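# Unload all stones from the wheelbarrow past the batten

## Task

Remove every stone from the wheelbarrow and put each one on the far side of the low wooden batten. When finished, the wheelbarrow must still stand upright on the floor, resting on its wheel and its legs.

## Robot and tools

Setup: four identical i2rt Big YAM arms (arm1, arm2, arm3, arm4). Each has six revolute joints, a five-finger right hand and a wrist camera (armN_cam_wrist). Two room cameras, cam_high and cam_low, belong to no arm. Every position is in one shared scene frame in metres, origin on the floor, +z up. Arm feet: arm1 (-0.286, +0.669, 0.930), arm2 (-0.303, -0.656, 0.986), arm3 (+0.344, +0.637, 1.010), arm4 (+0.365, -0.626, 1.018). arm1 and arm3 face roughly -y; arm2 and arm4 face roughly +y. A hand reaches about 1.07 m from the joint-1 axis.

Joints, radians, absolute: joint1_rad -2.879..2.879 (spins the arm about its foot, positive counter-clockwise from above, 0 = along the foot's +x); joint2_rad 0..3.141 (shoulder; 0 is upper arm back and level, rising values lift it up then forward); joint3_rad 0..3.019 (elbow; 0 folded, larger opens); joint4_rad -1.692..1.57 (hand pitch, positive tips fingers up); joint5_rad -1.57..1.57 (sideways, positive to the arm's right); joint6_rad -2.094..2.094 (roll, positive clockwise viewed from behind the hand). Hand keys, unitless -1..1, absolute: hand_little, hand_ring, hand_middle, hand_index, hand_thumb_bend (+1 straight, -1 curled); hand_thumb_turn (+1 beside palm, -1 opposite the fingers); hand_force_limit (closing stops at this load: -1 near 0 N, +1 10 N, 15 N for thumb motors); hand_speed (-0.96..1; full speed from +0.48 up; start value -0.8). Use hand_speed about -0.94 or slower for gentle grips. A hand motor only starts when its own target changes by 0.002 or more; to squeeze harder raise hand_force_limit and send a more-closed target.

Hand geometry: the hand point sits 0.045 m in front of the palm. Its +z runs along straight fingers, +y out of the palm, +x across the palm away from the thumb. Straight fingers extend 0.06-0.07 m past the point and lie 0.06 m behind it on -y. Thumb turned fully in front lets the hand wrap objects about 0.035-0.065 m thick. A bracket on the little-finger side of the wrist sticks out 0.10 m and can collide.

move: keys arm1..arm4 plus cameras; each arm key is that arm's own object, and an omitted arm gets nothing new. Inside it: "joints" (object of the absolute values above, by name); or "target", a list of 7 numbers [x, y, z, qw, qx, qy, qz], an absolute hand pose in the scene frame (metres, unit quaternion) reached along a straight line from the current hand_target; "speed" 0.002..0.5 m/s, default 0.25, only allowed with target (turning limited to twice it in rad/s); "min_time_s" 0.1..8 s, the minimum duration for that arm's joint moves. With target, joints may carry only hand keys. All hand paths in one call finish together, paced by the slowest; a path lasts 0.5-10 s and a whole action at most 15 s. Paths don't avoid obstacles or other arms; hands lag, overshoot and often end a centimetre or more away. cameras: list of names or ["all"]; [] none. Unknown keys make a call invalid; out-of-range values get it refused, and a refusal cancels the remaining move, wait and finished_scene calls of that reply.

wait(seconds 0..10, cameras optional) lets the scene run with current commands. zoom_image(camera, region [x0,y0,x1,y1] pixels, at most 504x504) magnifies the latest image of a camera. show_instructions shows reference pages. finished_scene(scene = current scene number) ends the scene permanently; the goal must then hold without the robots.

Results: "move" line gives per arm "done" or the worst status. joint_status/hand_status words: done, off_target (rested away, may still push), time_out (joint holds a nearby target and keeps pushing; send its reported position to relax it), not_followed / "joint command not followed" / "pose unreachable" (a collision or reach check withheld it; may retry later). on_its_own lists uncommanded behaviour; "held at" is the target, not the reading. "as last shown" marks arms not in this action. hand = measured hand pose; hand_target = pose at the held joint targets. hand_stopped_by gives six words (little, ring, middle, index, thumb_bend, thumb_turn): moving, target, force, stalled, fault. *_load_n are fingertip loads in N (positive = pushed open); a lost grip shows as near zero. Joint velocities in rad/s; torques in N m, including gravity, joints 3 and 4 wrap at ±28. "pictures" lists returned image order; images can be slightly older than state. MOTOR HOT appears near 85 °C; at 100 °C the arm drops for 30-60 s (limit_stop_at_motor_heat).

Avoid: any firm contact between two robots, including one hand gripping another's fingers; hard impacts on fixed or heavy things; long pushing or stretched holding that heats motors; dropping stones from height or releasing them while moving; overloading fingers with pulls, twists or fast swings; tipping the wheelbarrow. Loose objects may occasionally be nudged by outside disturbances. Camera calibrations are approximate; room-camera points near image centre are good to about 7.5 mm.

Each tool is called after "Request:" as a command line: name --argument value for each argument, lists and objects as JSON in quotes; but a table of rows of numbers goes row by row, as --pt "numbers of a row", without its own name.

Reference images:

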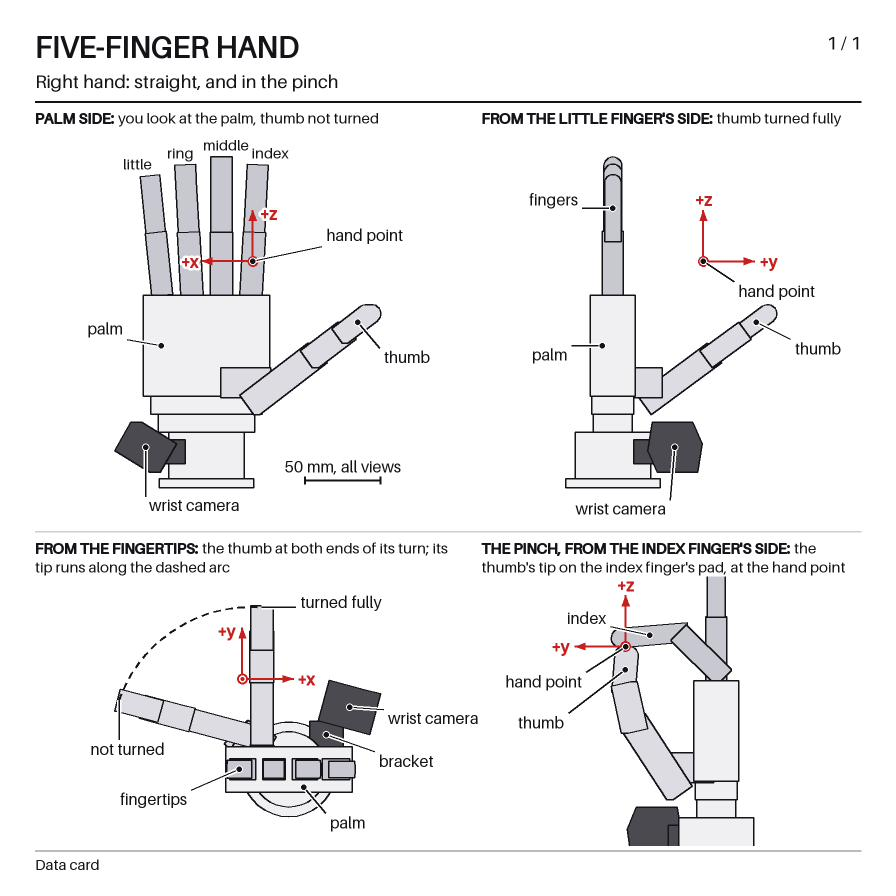

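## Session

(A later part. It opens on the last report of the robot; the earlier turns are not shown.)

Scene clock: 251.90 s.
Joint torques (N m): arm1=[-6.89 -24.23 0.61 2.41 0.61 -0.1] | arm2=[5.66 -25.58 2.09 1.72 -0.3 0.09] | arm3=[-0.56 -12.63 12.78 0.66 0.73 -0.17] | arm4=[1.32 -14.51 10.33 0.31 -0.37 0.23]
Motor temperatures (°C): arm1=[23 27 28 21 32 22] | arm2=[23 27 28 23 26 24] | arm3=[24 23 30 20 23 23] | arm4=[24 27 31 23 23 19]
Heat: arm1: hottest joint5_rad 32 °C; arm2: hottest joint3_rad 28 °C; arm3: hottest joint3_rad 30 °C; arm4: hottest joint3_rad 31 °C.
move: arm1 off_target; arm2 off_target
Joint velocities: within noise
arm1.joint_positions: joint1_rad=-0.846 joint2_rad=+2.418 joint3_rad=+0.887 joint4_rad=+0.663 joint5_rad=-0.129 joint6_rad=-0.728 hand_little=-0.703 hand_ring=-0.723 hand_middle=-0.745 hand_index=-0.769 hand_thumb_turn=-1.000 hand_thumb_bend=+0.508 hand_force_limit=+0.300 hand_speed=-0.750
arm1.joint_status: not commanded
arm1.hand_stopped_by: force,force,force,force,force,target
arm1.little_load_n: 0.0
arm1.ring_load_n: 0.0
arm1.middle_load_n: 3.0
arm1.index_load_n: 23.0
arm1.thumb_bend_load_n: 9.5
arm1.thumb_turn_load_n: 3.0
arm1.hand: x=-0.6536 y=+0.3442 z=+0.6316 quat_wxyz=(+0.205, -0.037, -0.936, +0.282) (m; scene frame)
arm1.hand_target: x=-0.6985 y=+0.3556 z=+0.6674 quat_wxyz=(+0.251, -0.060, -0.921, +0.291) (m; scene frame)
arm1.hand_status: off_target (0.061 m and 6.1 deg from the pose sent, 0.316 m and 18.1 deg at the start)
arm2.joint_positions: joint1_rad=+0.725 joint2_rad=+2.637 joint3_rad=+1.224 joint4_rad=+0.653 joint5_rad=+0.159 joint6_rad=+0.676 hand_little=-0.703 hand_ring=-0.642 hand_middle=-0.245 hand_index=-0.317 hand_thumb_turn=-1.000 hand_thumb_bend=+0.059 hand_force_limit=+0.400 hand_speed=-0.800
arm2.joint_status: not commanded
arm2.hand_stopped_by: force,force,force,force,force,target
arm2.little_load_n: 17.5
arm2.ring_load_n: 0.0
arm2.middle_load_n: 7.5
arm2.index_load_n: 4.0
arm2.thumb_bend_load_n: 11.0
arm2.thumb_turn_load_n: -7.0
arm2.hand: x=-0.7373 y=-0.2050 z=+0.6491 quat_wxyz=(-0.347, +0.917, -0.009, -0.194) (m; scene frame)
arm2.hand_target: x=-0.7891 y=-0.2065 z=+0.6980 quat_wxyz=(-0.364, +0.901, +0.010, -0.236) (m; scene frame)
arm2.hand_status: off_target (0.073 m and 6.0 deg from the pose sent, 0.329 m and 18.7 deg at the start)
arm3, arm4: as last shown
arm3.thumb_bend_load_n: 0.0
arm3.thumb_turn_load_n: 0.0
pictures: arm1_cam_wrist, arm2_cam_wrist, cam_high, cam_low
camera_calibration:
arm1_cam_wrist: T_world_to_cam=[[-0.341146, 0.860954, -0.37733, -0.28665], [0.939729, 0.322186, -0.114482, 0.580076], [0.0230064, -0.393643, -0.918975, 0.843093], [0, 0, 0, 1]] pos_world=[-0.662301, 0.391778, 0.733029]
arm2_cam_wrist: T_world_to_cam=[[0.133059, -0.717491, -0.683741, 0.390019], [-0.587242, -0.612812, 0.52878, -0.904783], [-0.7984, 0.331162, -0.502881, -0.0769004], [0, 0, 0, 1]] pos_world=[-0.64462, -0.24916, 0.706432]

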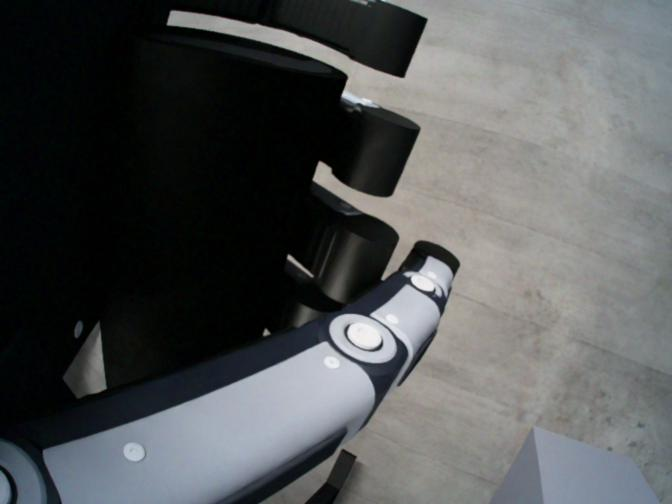

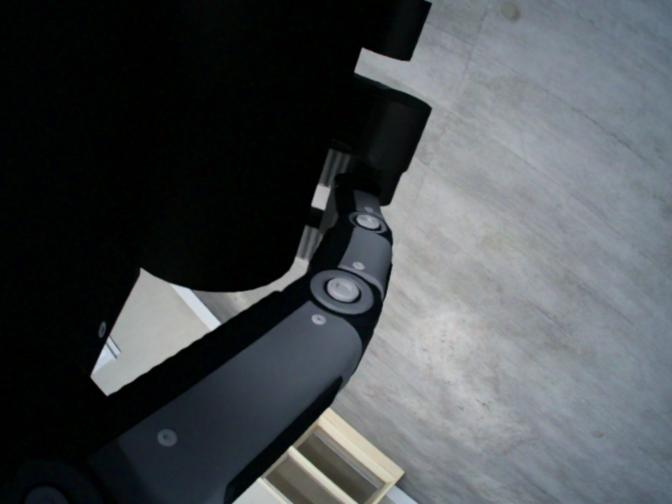

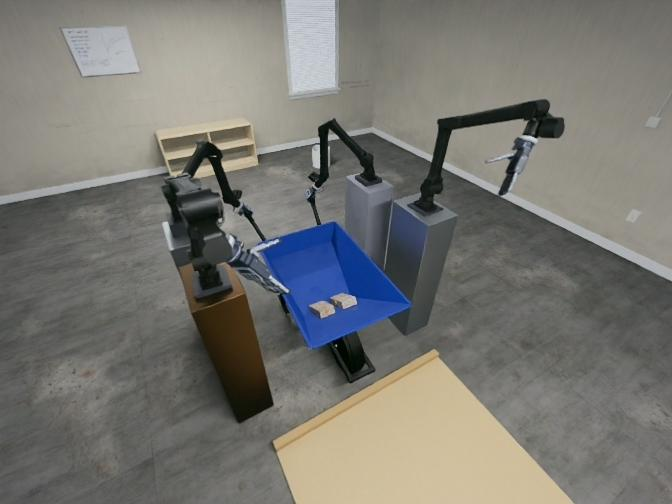

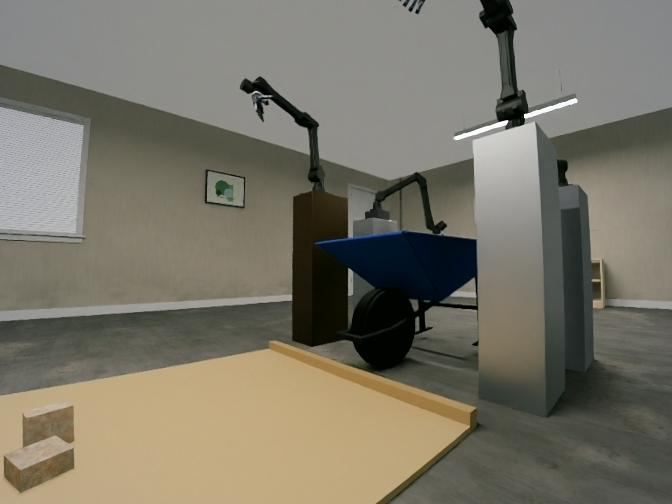

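Request:
move --arm1 '{"target": [-0.665, 0.350, 0.545, 0.211, -0.0818, -0.934, 0.2762], "speed": 0.12}' --arm2 '{"target": [-0.745, -0.205, 0.560, 0.3518, -0.9134, -0.0311, 0.2037], "speed": 0.12}'

Request:
move --arm1 '{"joints": {"hand_speed": 0, "hand_little": 0.4, "hand_ring": 0.4, "hand_middle": 0.4, "hand_index": 0.4, "hand_thumb_bend": 1}}' --arm2 '{"joints": {"hand_speed": 0, "hand_little": 0.4, "hand_ring": 0.4, "hand_middle": 0.4, "hand_index": 0.4, "hand_thumb_bend": 1}}' --cameras '["arm1_cam_wrist", "arm2_cam_wrist", "cam_low"]'

Scene clock: 253.93 s.
Joint torques (N m): arm1=[-4.13 -20.78 0.34 3.08 0.63 0.18] | arm2=[3.72 -19.9 1.91 2.47 -0.49 -0.14] | arm3=[-0.32 -12.92 12.75 0.61 0.74 -0.17] | arm4=[1.14 -14.27 10.51 0.31 -0.38 0.27]
Motor temperatures (°C): arm1=[23 27 27 21 31 22] | arm2=[23 27 28 23 26 24] | arm3=[24 23 30 20 23 23] | arm4=[24 27 31 23 23 19]
Heat: arm1: hottest joint5_rad 31 °C; arm2: hottest joint3_rad 28 °C; arm3: hottest joint3_rad 30 °C; arm4: hottest joint3_rad 31 °C.
move: arm1 off_target; arm2 off_target
Joint velocities: within noise
arm1.joint_positions: joint1_rad=-0.830 joint2_rad=+2.694 joint3_rad=+1.047 joint4_rad=+0.719 joint5_rad=-0.115 joint6_rad=-0.672 hand_little=-0.703 hand_ring=-0.723 hand_middle=-0.746 hand_index=-0.769 hand_thumb_turn=-1.000 hand_thumb_bend=+0.508 hand_force_limit=+0.300 hand_speed=-0.750
arm1.joint_status: not commanded
arm1.hand_stopped_by: force,force,force,force,force,target
arm1.little_load_n: 0.0
arm1.ring_load_n: 0.0
arm1.middle_load_n: 2.5
arm1.index_load_n: 14.0
arm1.thumb_bend_load_n: 9.5
arm1.thumb_turn_load_n: 3.0
arm1.hand: x=-0.6350 y=+0.3501 z=+0.5281 quat_wxyz=(+0.180, -0.061, -0.945, +0.265) (m; scene frame)
arm1.hand_target: x=-0.6645 y=+0.3505 z=+0.5448 quat_wxyz=(+0.211, -0.082, -0.934, +0.276) (m; scene frame)
arm1.hand_status: off_target (0.034 m and 4.6 deg from the pose sent, 0.087 m and 5.2 deg at the start)
arm2.joint_positions: joint1_rad=+0.695 joint2_rad=+2.886 joint3_rad=+1.416 joint4_rad=+0.692 joint5_rad=+0.135 joint6_rad=+0.619 hand_little=-0.703 hand_ring=-0.642 hand_middle=-0.245 hand_index=-0.317 hand_thumb_turn=-1.000 hand_thumb_bend=+0.059 hand_force_limit=+0.400 hand_speed=-0.800
arm2.joint_status: not commanded
arm2.hand_stopped_by: force,force,force,force,force,target
arm2.little_load_n: 9.5
arm2.ring_load_n: 0.0
arm2.middle_load_n: 7.5
arm2.index_load_n: 4.0
arm2.thumb_bend_load_n: 11.0
arm2.thumb_turn_load_n: -7.0
arm2.hand: x=-0.7192 y=-0.2013 z=+0.5477 quat_wxyz=(-0.343, +0.921, +0.008, -0.182) (m; scene frame)
arm2.hand_target: x=-0.7446 y=-0.2055 z=+0.5600 quat_wxyz=(-0.352, +0.913, +0.031, -0.204) (m; scene frame)
arm2.hand_status: off_target (0.029 m and 3.9 deg from the pose sent, 0.089 m and 4.8 deg at the start)
arm3.joint_positions: joint1_rad=+1.495 joint2_rad=+1.592 joint3_rad=+1.974 joint4_rad=-1.690 joint5_rad=+0.530 joint6_rad=-0.988 hand_little=+1.000 hand_ring=+1.000 hand_middle=+1.000 hand_index=+1.000 hand_thumb_turn=-1.000 hand_thumb_bend=+1.000 hand_force_limit=+0.000 hand_speed=+0.000
arm3.joint_status: not commanded
arm3.hand_stopped_by: target,target,target,target,target,target
arm3.little_load_n: 0.0
arm3.ring_load_n: 0.0
arm3.middle_load_n: 0.0
arm3.index_load_n: 0.0
arm3.thumb_bend_load_n: 0.0
arm3.thumb_turn_load_n: 0.0
arm3.hand: x=+0.7915 y=+0.4961 z=+1.4299 quat_wxyz=(+0.219, +0.900, -0.324, +0.194) (m; scene frame)
arm3.hand_target: x=+0.7956 y=+0.4974 z=+1.4477 quat_wxyz=(+0.214, +0.898, -0.319, +0.214) (m; scene frame)
arm3.hand_status: not commanded
arm4: as last shown
pictures: none

Scene clock: 255.07 s.
Joint torques (N m): arm1=[-2.84 -20.07 0.51 2.13 0.07 0.16] | arm2=[3.02 -19.78 1.96 2.03 -0.16 -0.09] | arm3=[-0.44 -12.63 12.7 0.64 0.73 -0.19] | arm4=[1.32 -14.8 10.51 0.29 -0.38 0.24]
Motor temperatures (°C): arm1=[23 27 27 21 31 22] | arm2=[23 27 28 23 26 24] | arm3=[24 23 30 20 23 23] | arm4=[24 27 31 23 23 19]
Heat: arm1: hottest joint5_rad 31 °C; arm2: hottest joint3_rad 28 °C; arm3: hottest joint3_rad 30 °C; arm4: hottest joint3_rad 31 °C.
move: arm1 done; arm2 done
Joint velocities: within noise
arm1.joint_positions: joint1_rad=-0.845 joint2_rad=+2.687 joint3_rad=+1.046 joint4_rad=+0.741 joint5_rad=-0.099 joint6_rad=-0.670 hand_little=+0.400 hand_ring=+0.400 hand_middle=+0.400 hand_index=+0.400 hand_thumb_turn=-1.000 hand_thumb_bend=+1.000 hand_force_limit=+0.300 hand_speed=+0.000
arm1.joint_status: all done
arm1.hand_stopped_by: target,target,target,target,target,target
arm1.little_load_n: 0.0
arm1.ring_load_n: 0.0
arm1.middle_load_n: 0.0
arm1.index_load_n: 0.0
arm1.thumb_bend_load_n: 0.0
arm1.thumb_turn_load_n: 0.0
arm1.hand: x=-0.6483 y=+0.3517 z=+0.5338 quat_wxyz=(+0.197, -0.070, -0.940, +0.268) (m; scene frame)
arm1.hand_target: x=-0.6646 y=+0.3504 z=+0.5449 quat_wxyz=(+0.211, -0.082, -0.934, +0.276) (m; scene frame)
arm1.hand_status: not commanded
arm2.joint_positions: joint1_rad=+0.703 joint2_rad=+2.884 joint3_rad=+1.416 joint4_rad=+0.703 joint5_rad=+0.126 joint6_rad=+0.612 hand_little=+0.400 hand_ring=+0.400 hand_middle=+0.400 hand_index=+0.400 hand_thumb_turn=-1.000 hand_thumb_bend=+1.000 hand_force_limit=+0.400 hand_speed=+0.000
arm2.joint_status: all done
arm2.hand_stopped_by: target,target,target,target,target,target
arm2.little_load_n: 0.0
arm2.ring_load_n: 0.0
arm2.middle_load_n: 0.0
arm2.index_load_n: 0.0
arm2.thumb_bend_load_n: 0.0
arm2.thumb_turn_load_n: 0.0
arm2.hand: x=-0.7263 y=-0.2038 z=+0.5508 quat_wxyz=(-0.345, +0.919, +0.017, -0.189) (m; scene frame)
arm2.hand_target: x=-0.7446 y=-0.2057 z=+0.5599 quat_wxyz=(-0.351, +0.913, +0.031, -0.204) (m; scene frame)
arm2.hand_status: not commanded
arm3, arm4: as last shown
pictures: arm1_cam_wrist, arm2_cam_wrist, cam_low
camera_calibration:
arm1_cam_wrist: T_world_to_cam=[[-0.272278, 0.885631, -0.376194, -0.29284], [0.961663, 0.263745, -0.0751177, 0.575274], [0.0326928, -0.382224, -0.923491, 0.760764], [0, 0, 0, 1]] pos_world=[-0.657825, 0.398405, 0.635607]
arm2_cam_wrist: T_world_to_cam=[[0.184616, -0.707137, -0.68255, 0.361031], [-0.572117, -0.642013, 0.510393, -0.830415], [-0.799124, 0.296271, -0.523091, -0.114521], [0, 0, 0, 1]] pos_world=[-0.633263, -0.24391, 0.610356]

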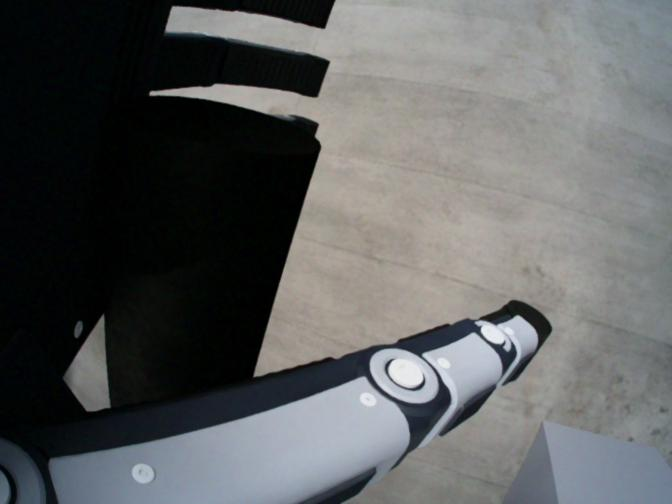

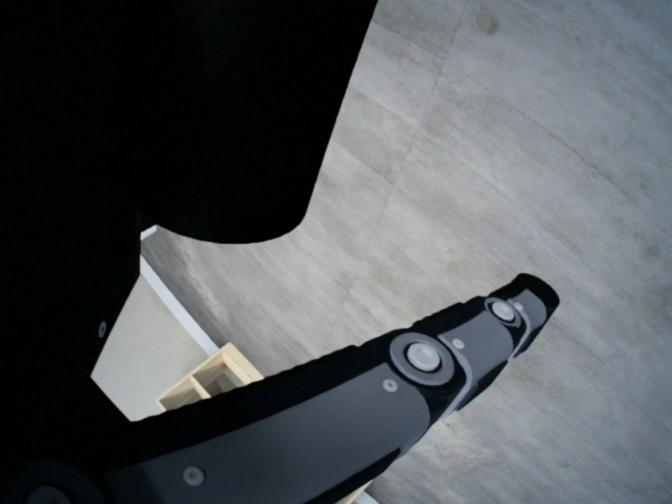

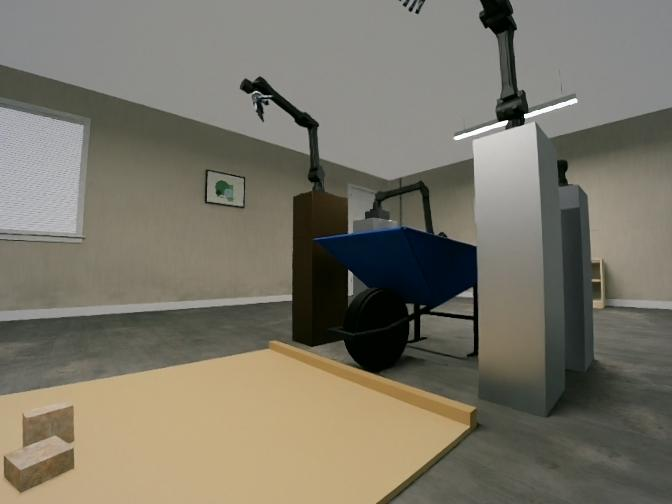

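Request:
move --arm1 '{"target": [-0.60, 0.44, 0.65, 0.211, -0.0818, -0.934, 0.2762], "speed": 0.2, "joints": {"hand_little": 1, "hand_ring": 1, "hand_middle": 1, "hand_index": 1}}' --arm2 '{"target": [-0.67, -0.29, 0.66, 0.3518, -0.9134, -0.0311, 0.2037], "speed": 0.2, "joints": {"hand_little": 1, "hand_ring": 1, "hand_middle": 1, "hand_index": 1}}' --arm3 '{"joints": {"joint1_rad": 0.9, "joint2_rad": 1.9, "joint3_rad": 1.3, "joint4_rad": -0.97, "joint5_rad": 0.0, "joint6_rad": 1.9}, "min_time_s": 3}' --arm4 '{"joints": {"joint1_rad": -0.9, "joint2_rad": 1.9, "joint3_rad": 1.3, "joint4_rad": -0.97, "joint5_rad": 0.0, "joint6_rad": -1.9}, "min_time_s": 3}' --cameras '["all"]'

Scene clock: 259.60 s.
Joint torques (N m): arm1=[-2.32 -16.73 -1.21 2.28 -0.22 0.01] | arm2=[1.79 -16.85 -0.84 2.33 0.11 -0.1] | arm3=[-1.03 -14.1 6.76 0.88 -0.1 0.16] | arm4=[1.14 -14.45 6.71 0.58 0.24 0]
Motor temperatures (°C): arm1=[23 27 27 21 30 22] | arm2=[23 27 27 23 25 23] | arm3=[24 23 30 20 22 23] | arm4=[24 27 31 23 23 19]
Heat: arm1: hottest joint5_rad 30 °C; arm2: hottest joint2_rad 27 °C; arm3: hottest joint3_rad 30 °C; arm4: hottest joint3_rad 31 °C.
move: arm1 off_target; arm2 off_target; arm3 done; arm4 done
Joint velocities: within noise
arm1.joint_positions: joint1_rad=-0.940 joint2_rad=+2.408 joint3_rad=+0.615 joint4_rad=+0.887 joint5_rad=-0.150 joint6_rad=-0.725 hand_little=+1.000 hand_ring=+1.000 hand_middle=+1.000 hand_index=+1.000 hand_thumb_turn=-1.000 hand_thumb_bend=+1.000 hand_force_limit=+0.300 hand_speed=+0.000
arm1.joint_status: all done
arm1.hand_stopped_by: target,target,target,target,target,target
arm1.little_load_n: -0.5
arm1.ring_load_n: 0.0
arm1.middle_load_n: 0.0
arm1.index_load_n: 0.0
arm1.thumb_bend_load_n: 0.0
arm1.thumb_turn_load_n: 0.0
arm1.hand: x=-0.5898 y=+0.4406 z=+0.6396 quat_wxyz=(+0.198, -0.081, -0.939, +0.268) (m; scene frame)
arm1.hand_target: x=-0.5998 y=+0.4401 z=+0.6497 quat_wxyz=(+0.211, -0.082, -0.934, +0.276) (m; scene frame)
arm1.hand_status: off_target (0.015 m and 1.8 deg from the pose sent, 0.154 m and 2.4 deg at the start)
arm2.joint_positions: joint1_rad=+0.718 joint2_rad=+2.625 joint3_rad=+0.925 joint4_rad=+0.936 joint5_rad=+0.118 joint6_rad=+0.612 hand_little=+1.000 hand_ring=+1.000 hand_middle=+1.000 hand_index=+1.000 hand_thumb_turn=-1.000 hand_thumb_bend=+1.000 hand_force_limit=+0.400 hand_speed=+0.000
arm2.joint_status: all done
arm2.hand_stopped_by: target,target,target,target,target,target
arm2.little_load_n: 0.0
arm2.ring_load_n: -0.5
arm2.middle_load_n: 0.0
arm2.index_load_n: 0.0
arm2.thumb_bend_load_n: 0.0
arm2.thumb_turn_load_n: 0.0
arm2.hand: x=-0.6634 y=-0.2934 z=+0.6501 quat_wxyz=(-0.342, +0.919, +0.025, -0.195) (m; scene frame)
arm2.hand_target: x=-0.6700 y=-0.2899 z=+0.6599 quat_wxyz=(-0.352, +0.913, +0.031, -0.204) (m; scene frame)
arm2.hand_status: off_target (0.012 m and 1.8 deg from the pose sent, 0.150 m and 2.5 deg at the start)
arm3.joint_positions: joint1_rad=+0.906 joint2_rad=+1.880 joint3_rad=+1.308 joint4_rad=-0.984 joint5_rad=+0.003 joint6_rad=+1.884 hand_little=+1.000 hand_ring=+1.000 hand_middle=+1.000 hand_index=+1.000 hand_thumb_turn=-1.000 hand_thumb_bend=+1.000 hand_force_limit=+0.000 hand_speed=+0.000
arm3.joint_status: all done
arm3.hand_stopped_by: target,target,target,target,target,target
arm3.little_load_n: 0.0
arm3.ring_load_n: 0.0
arm3.middle_load_n: 0.0
arm3.index_load_n: 0.5
arm3.thumb_bend_load_n: 0.0
arm3.thumb_turn_load_n: 0.0
arm3.hand: x=+0.8380 y=+0.3386 z=+1.0097 quat_wxyz=(-0.011, -0.452, -0.892, +0.005) (m; scene frame)
arm3.hand_target: x=+0.8342 y=+0.3366 z=+0.9965 quat_wxyz=(-0.004, -0.462, -0.887, +0.002) (m; scene frame)
arm3.hand_status: not commanded
arm4.joint_positions: joint1_rad=-0.902 joint2_rad=+1.878 joint3_rad=+1.302 joint4_rad=-0.979 joint5_rad=-0.003 joint6_rad=-1.886 hand_little=+1.000 hand_ring=+1.000 hand_middle=+1.000 hand_index=+1.000 hand_thumb_turn=-1.000 hand_thumb_bend=+1.000 hand_force_limit=+0.000 hand_speed=+0.000
arm4.joint_status: all done
arm4.hand_stopped_by: target,target,target,target,target,target
arm4.little_load_n: 0.0
arm4.ring_load_n: 0.0
arm4.middle_load_n: 0.0
arm4.index_load_n: 0.0
arm4.thumb_bend_load_n: 0.0
arm4.thumb_turn_load_n: 0.0
arm4.hand: x=+0.8235 y=-0.3825 z=+1.0123 quat_wxyz=(-0.003, +0.893, +0.449, +0.008) (m; scene frame)
arm4.hand_target: x=+0.8225 y=-0.3827 z=+1.0006 quat_wxyz=(+0.000, +0.890, +0.457, +0.000) (m; scene frame)
arm4.hand_status: not commanded
pictures: arm1_cam_wrist, arm2_cam_wrist, arm3_cam_wrist, arm4_cam_wrist, cam_high, cam_low
camera_calibration:
arm1_cam_wrist: T_world_to_cam=[[-0.253109, 0.888965, -0.381677, -0.302497], [0.967031, 0.243926, -0.073157, 0.514186], [0.0280668, -0.38761, -0.921396, 0.888817], [0, 0, 0, 1]] pos_world=[-0.598745, 0.488, 0.741113]
arm2_cam_wrist: T_world_to_cam=[[0.195601, -0.705364, -0.681324, 0.360894], [-0.556194, -0.651992, 0.51532, -0.898221], [-0.807706, 0.278151, -0.519849, 0.0011464], [0, 0, 0, 1]] pos_world=[-0.56925, -0.331391, 0.709353]
arm3_cam_wrist: T_world_to_cam=[[0.643428, 0.765373, -0.0142748, -0.78093], [0.653008, -0.539043, 0.53199, -0.901874], [0.399476, -0.351619, -0.84663, 0.753167], [0, 0, 0, 1]] pos_world=[0.790531, 0.376381, 1.10629]
arm4_cam_wrist: T_world_to_cam=[[0.951669, -0.304934, -0.0366276, -0.860918], [-0.227957, -0.781233, 0.581129, -0.708974], [-0.205821, -0.544693, -0.812987, 0.897567], [0, 0, 0, 1]] pos_world=[0.842431, -0.327499, 1.11018]

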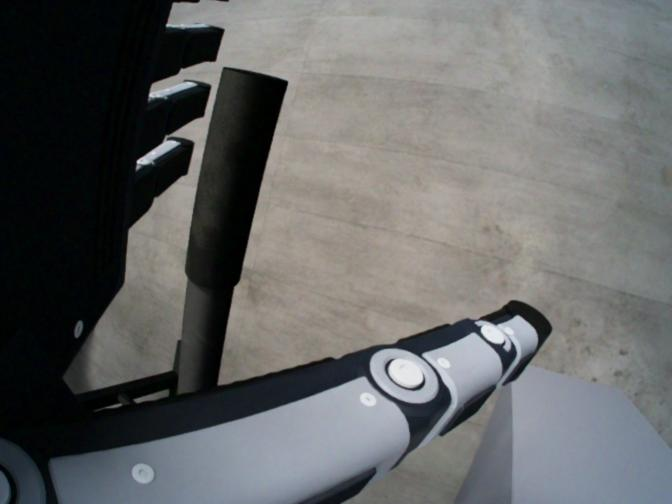

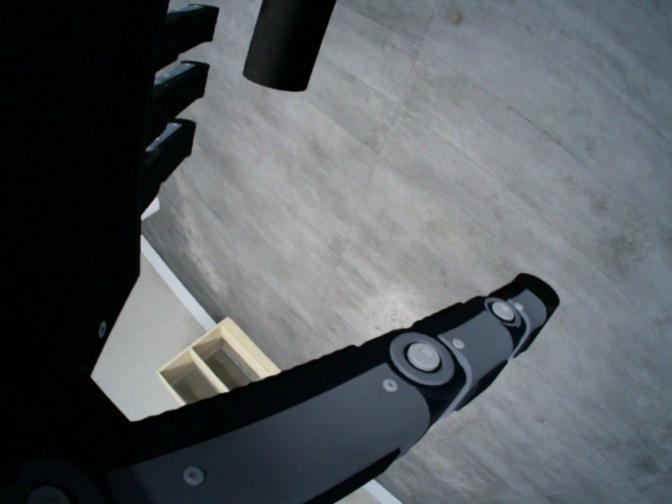

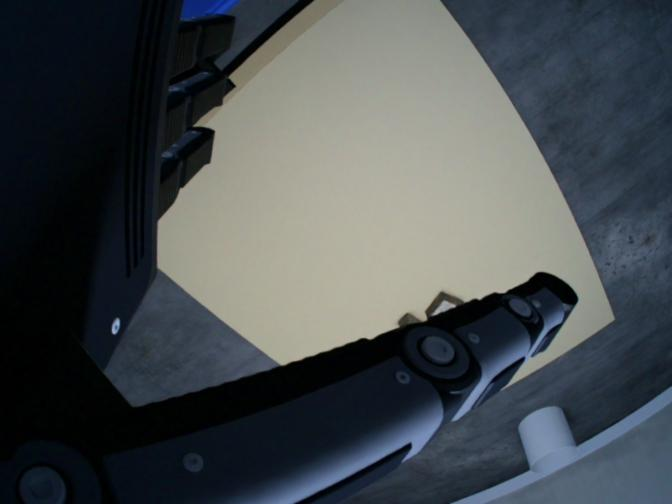

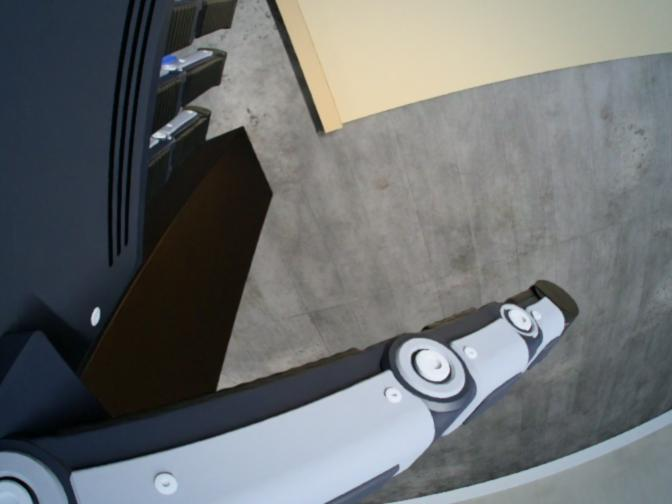

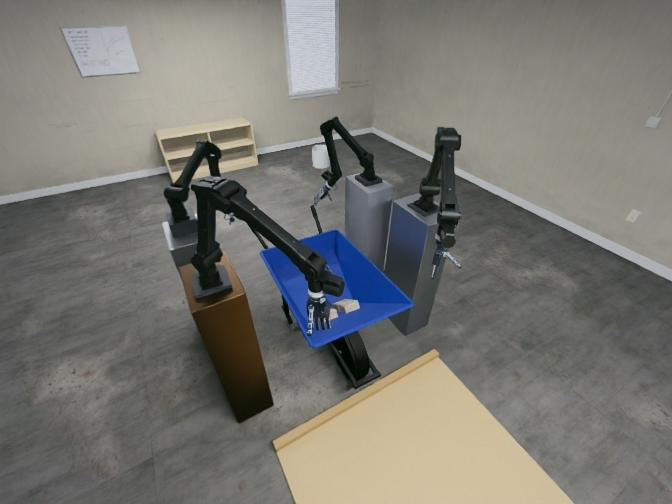

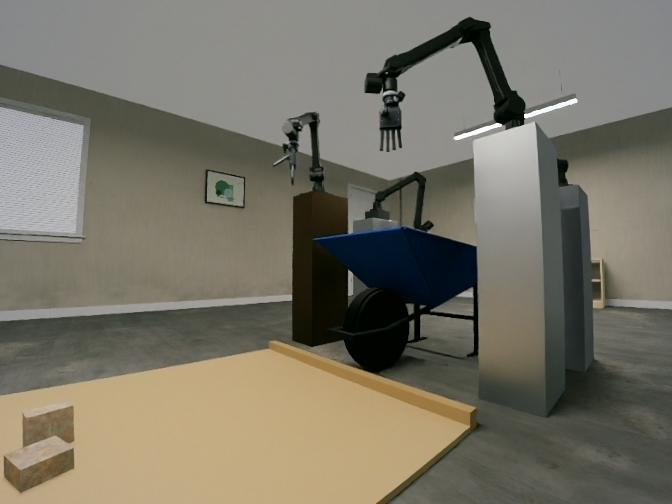

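Request:
move --arm3 '{"target": [0.81, 0.15, 0.62, 0, 0.7071, 0.7071, 0], "speed": 0.25}' --arm4 '{"target": [0.81, -0.21, 0.62, 0, 0.7071, 0.7071, 0], "speed": 0.25}' --cameras '["arm3_cam_wrist", "arm4_cam_wrist", "cam_high", "cam_low"]'

Scene clock: 262.60 s.
Joint torques (N m): arm1=[-2.32 -16.67 -1.22 2.26 -0.22 0.01] | arm2=[1.79 -16.79 -0.83 2.32 0.11 -0.1] | arm3=[-1.2 -19.08 7.84 -0.28 -0.14 0.14] | arm4=[0.97 -19.66 6.52 -0.16 0.21 0]
Motor temperatures (°C): arm1=[23 27 27 21 30 22] | arm2=[23 27 27 23 25 23] | arm3=[24 23 30 20 22 23] | arm4=[24 28 31 23 22 19]
Heat: arm1: hottest joint5_rad 30 °C; arm2: hottest joint2_rad 27 °C; arm3: hottest joint3_rad 30 °C; arm4: hottest joint3_rad 31 °C.
move: arm3 off_target; arm4 off_target
Joint velocities: within noise
arm1, arm2: as last shown
arm1.little_load_n: 0.0
arm2.ring_load_n: 0.0
arm3.joint_positions: joint1_rad=+0.661 joint2_rad=+2.783 joint3_rad=+1.795 joint4_rad=-0.582 joint5_rad=-0.049 joint6_rad=+2.076 hand_little=+1.000 hand_ring=+1.000 hand_middle=+1.000 hand_index=+1.000 hand_thumb_turn=-1.000 hand_thumb_bend=+1.000 hand_force_limit=+0.000 hand_speed=+0.000
arm3.joint_status: not commanded
arm3.hand_stopped_by: target,target,target,target,target,target
arm3.little_load_n: 0.0
arm3.ring_load_n: 0.0
arm3.middle_load_n: 0.0
arm3.index_load_n: 0.0
arm3.thumb_bend_load_n: -0.5
arm3.thumb_turn_load_n: 0.0
arm3.hand: x=+0.8113 y=+0.1545 z=+0.6295 quat_wxyz=(-0.008, -0.634, -0.773, -0.022) (m; scene frame)
arm3.hand_target: x=+0.8096 y=+0.1500 z=+0.6203 quat_wxyz=(-0.005, -0.643, -0.766, -0.024) (m; scene frame)
arm3.hand_status: off_target (0.011 m and 11.5 deg from the pose sent, 0.434 m and 36.3 deg at the start; a joint's target at an end of its range on 58 of 85 steps)
arm4.joint_positions: joint1_rad=-0.640 joint2_rad=+2.775 joint3_rad=+1.752 joint4_rad=-0.540 joint5_rad=+0.050 joint6_rad=-2.084 hand_little=+1.000 hand_ring=+1.000 hand_middle=+1.000 hand_index=+1.000 hand_thumb_turn=-1.000 hand_thumb_bend=+1.000 hand_force_limit=+0.000 hand_speed=+0.000
arm4.joint_status: not commanded
arm4.hand_stopped_by: target,target,target,target,target,target
arm4.little_load_n: 0.0
arm4.ring_load_n: 0.0
arm4.middle_load_n: -0.5
arm4.index_load_n: 0.0
arm4.thumb_bend_load_n: 0.0
arm4.thumb_turn_load_n: 0.0
arm4.hand: x=+0.8094 y=-0.2110 z=+0.6301 quat_wxyz=(+0.024, +0.767, +0.641, +0.008) (m; scene frame)
arm4.hand_target: x=+0.8095 y=-0.2099 z=+0.6202 quat_wxyz=(+0.025, +0.763, +0.646, +0.005) (m; scene frame)
arm4.hand_status: off_target (0.010 m and 10.7 deg from the pose sent, 0.429 m and 36.6 deg at the start; a joint's target at an end of its range on 55 of 85 steps)
pictures: arm3_cam_wrist, arm4_cam_wrist, cam_high, cam_low
camera_calibration:
arm3_cam_wrist: T_world_to_cam=[[0.906392, 0.420722, 0.0380394, -0.821402], [0.344781, -0.788795, 0.50885, -0.478113], [0.24409, -0.448103, -0.860014, 0.526681], [0, 0, 0, 1]] pos_world=[0.780799, 0.204456, 0.727486]
arm4_cam_wrist: T_world_to_cam=[[0.989105, 0.147133, -0.00480614, -0.764173], [0.11858, -0.776959, 0.618283, -0.65907], [0.0872358, -0.612117, -0.785941, 0.408878], [0, 0, 0, 1]] pos_world=[0.798331, -0.149354, 0.725173]

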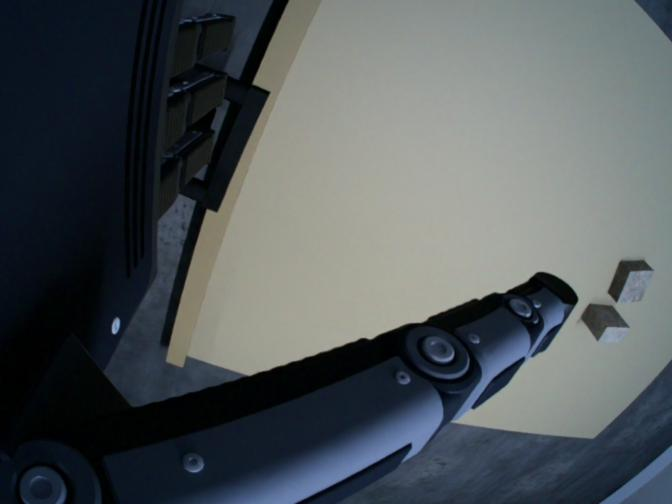

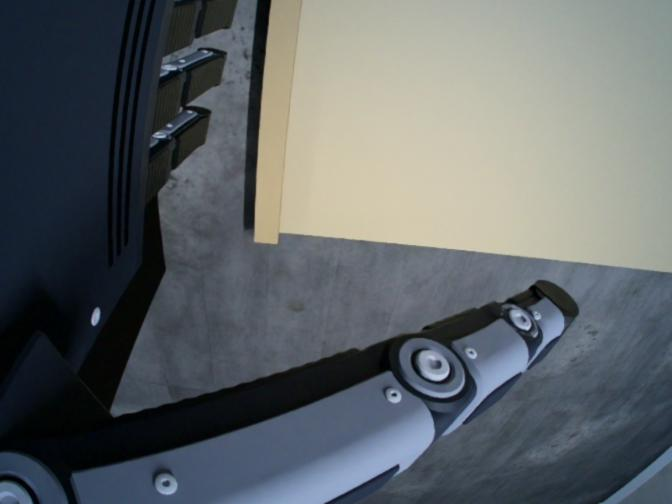

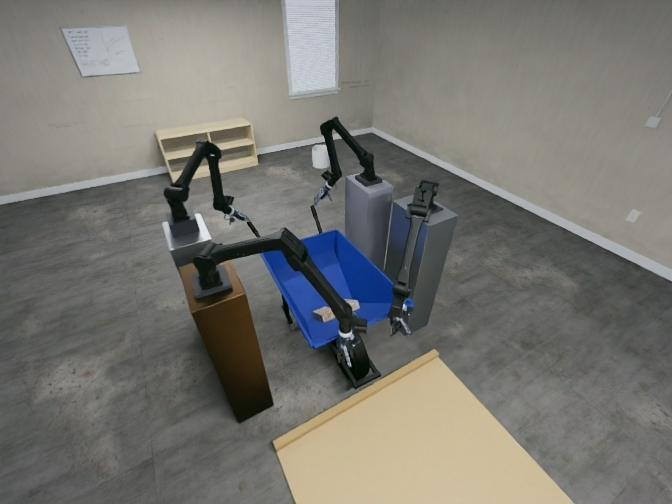

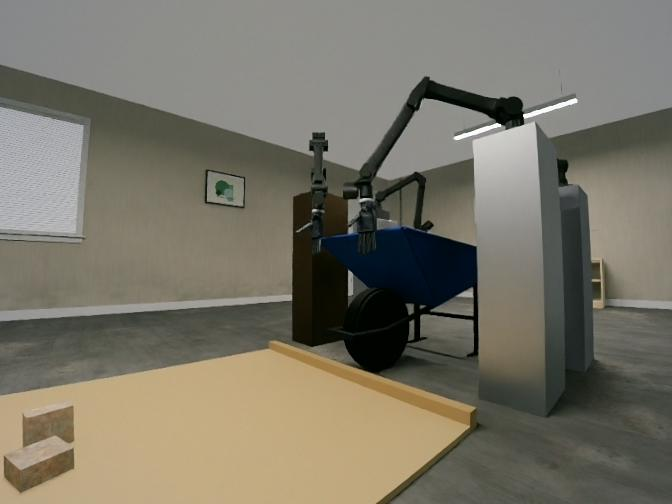

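Request:
move --arm3 '{"target": [0.60, 0.16, 0.62, 0, 0.7071, 0.7071, 0], "speed": 0.12}' --arm4 '{"target": [0.60, -0.21, 0.62, 0, 0.7071, 0.7071, 0], "speed": 0.12}' --cameras '["arm1_cam_wrist", "arm2_cam_wrist", "cam_high", "cam_low"]'

Scene clock: 265.23 s.
Joint torques (N m): arm1=[-2.37 -16.73 -1.22 2.26 -0.21 0.01] | arm2=[1.79 -16.85 -0.84 2.33 0.11 -0.1] | arm3=[-7.41 -18.32 -1.28 -1.76 2.47 -0.01] | arm4=[8.82 -19.02 -1.44 -1.21 -2.34 0.58]
Motor temperatures (°C): arm1=[23 27 26 21 29 22] | arm2=[23 27 27 23 25 23] | arm3=[24 23 29 20 23 23] | arm4=[24 28 30 23 23 19]
Heat: arm1: hottest joint5_rad 29 °C; arm2: hottest joint2_rad 27 °C; arm3: hottest joint3_rad 29 °C; arm4: hottest joint3_rad 30 °C.
move: arm3 off_target; arm4 off_target
Joint velocities: within noise
arm1, arm2: as last shown
arm3.joint_positions: joint1_rad=+0.613 joint2_rad=+2.625 joint3_rad=+1.487 joint4_rad=-0.314 joint5_rad=-0.071 joint6_rad=+2.091 hand_little=+1.000 hand_ring=+1.000 hand_middle=+1.000 hand_index=+1.000 hand_thumb_turn=-1.000 hand_thumb_bend=+1.000 hand_force_limit=+0.000 hand_speed=+0.000
arm3.joint_status: not commanded
arm3.hand_stopped_by: target,target,target,target,target,target
arm3.little_load_n: -4.5
arm3.ring_load_n: 0.0
arm3.middle_load_n: 0.0
arm3.index_load_n: 0.0
arm3.thumb_bend_load_n: 0.0
arm3.thumb_turn_load_n: 0.0
arm3.hand: x=+0.7694 y=+0.1625 z=+0.6695 quat_wxyz=(-0.069, -0.655, -0.752, -0.022) (m; scene frame)
arm3.hand_target: x=+0.6811 y=+0.1679 z=+0.6420 quat_wxyz=(+0.000, -0.695, -0.719, -0.007) (m; scene frame)
arm3.hand_status: off_target (0.177 m and 11.4 deg from the pose sent, 0.211 m and 11.5 deg at the start; pose on its path clipped on 45 of 76 steps; a joint's target at an end of its range on 33 of 76 steps)
arm4.joint_positions: joint1_rad=-0.539 joint2_rad=+2.648 joint3_rad=+1.421 joint4_rad=-0.240 joint5_rad=+0.079 joint6_rad=-2.096 hand_little=+1.000 hand_ring=+1.000 hand_middle=+1.000 hand_index=+1.000 hand_thumb_turn=-1.000 hand_thumb_bend=+1.000 hand_force_limit=+0.000 hand_speed=+0.000
arm4.joint_status: not commanded
arm4.hand_stopped_by: target,target,target,target,target,target
arm4.little_load_n: 0.0
arm4.ring_load_n: 0.0
arm4.middle_load_n: 0.0
arm4.index_load_n: -1.5
arm4.thumb_bend_load_n: 0.0
arm4.thumb_turn_load_n: 0.5
arm4.hand: x=+0.7382 y=-0.2185 z=+0.6477 quat_wxyz=(+0.027, +0.730, +0.680, +0.059) (m; scene frame)
arm4.hand_target: x=+0.6498 y=-0.2218 z=+0.6287 quat_wxyz=(+0.006, +0.708, +0.706, -0.001) (m; scene frame)
arm4.hand_status: off_target (0.141 m and 8.5 deg from the pose sent, 0.210 m and 10.7 deg at the start; pose on its path clipped on 36 of 76 steps)
pictures: arm1_cam_wrist, arm2_cam_wrist, cam_high, cam_low
camera_calibration:
arm1_cam_wrist: T_world_to_cam=[[-0.253109, 0.888965, -0.381677, -0.302497], [0.967031, 0.243926, -0.073157, 0.514186], [0.0280668, -0.38761, -0.921396, 0.888817], [0, 0, 0, 1]] pos_world=[-0.598745, 0.488, 0.741113]
arm2_cam_wrist: T_world_to_cam=[[0.195601, -0.705364, -0.681324, 0.360894], [-0.556194, -0.651992, 0.51532, -0.898221], [-0.807706, 0.278151, -0.519849, 0.0011464], [0, 0, 0, 1]] pos_world=[-0.56925, -0.331391, 0.709353]

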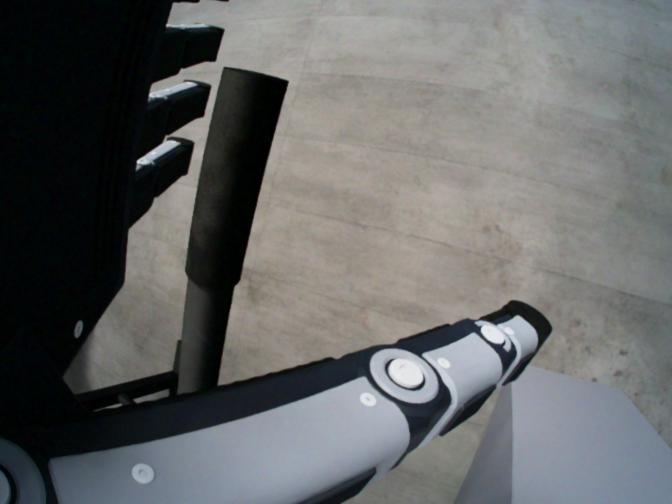

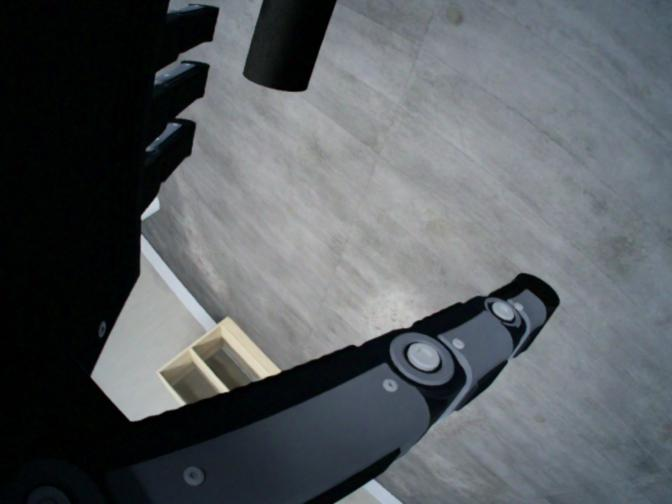

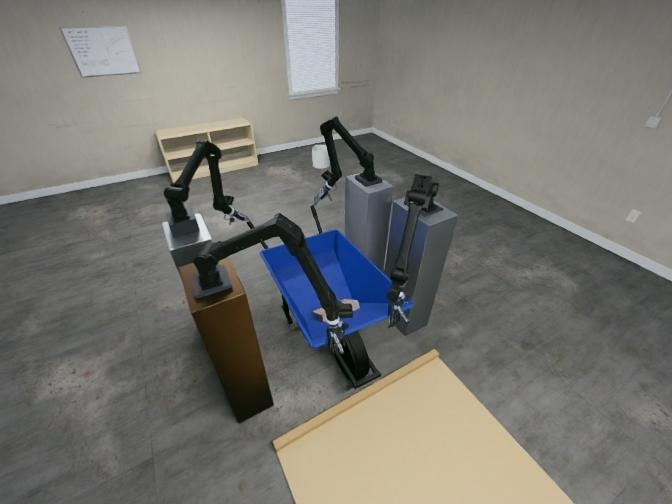

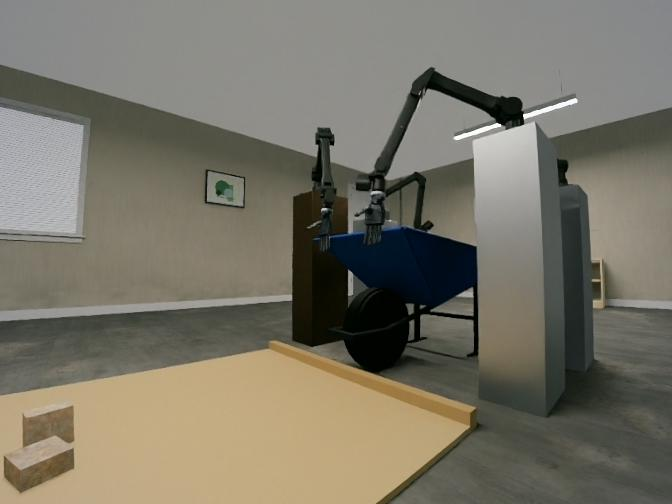

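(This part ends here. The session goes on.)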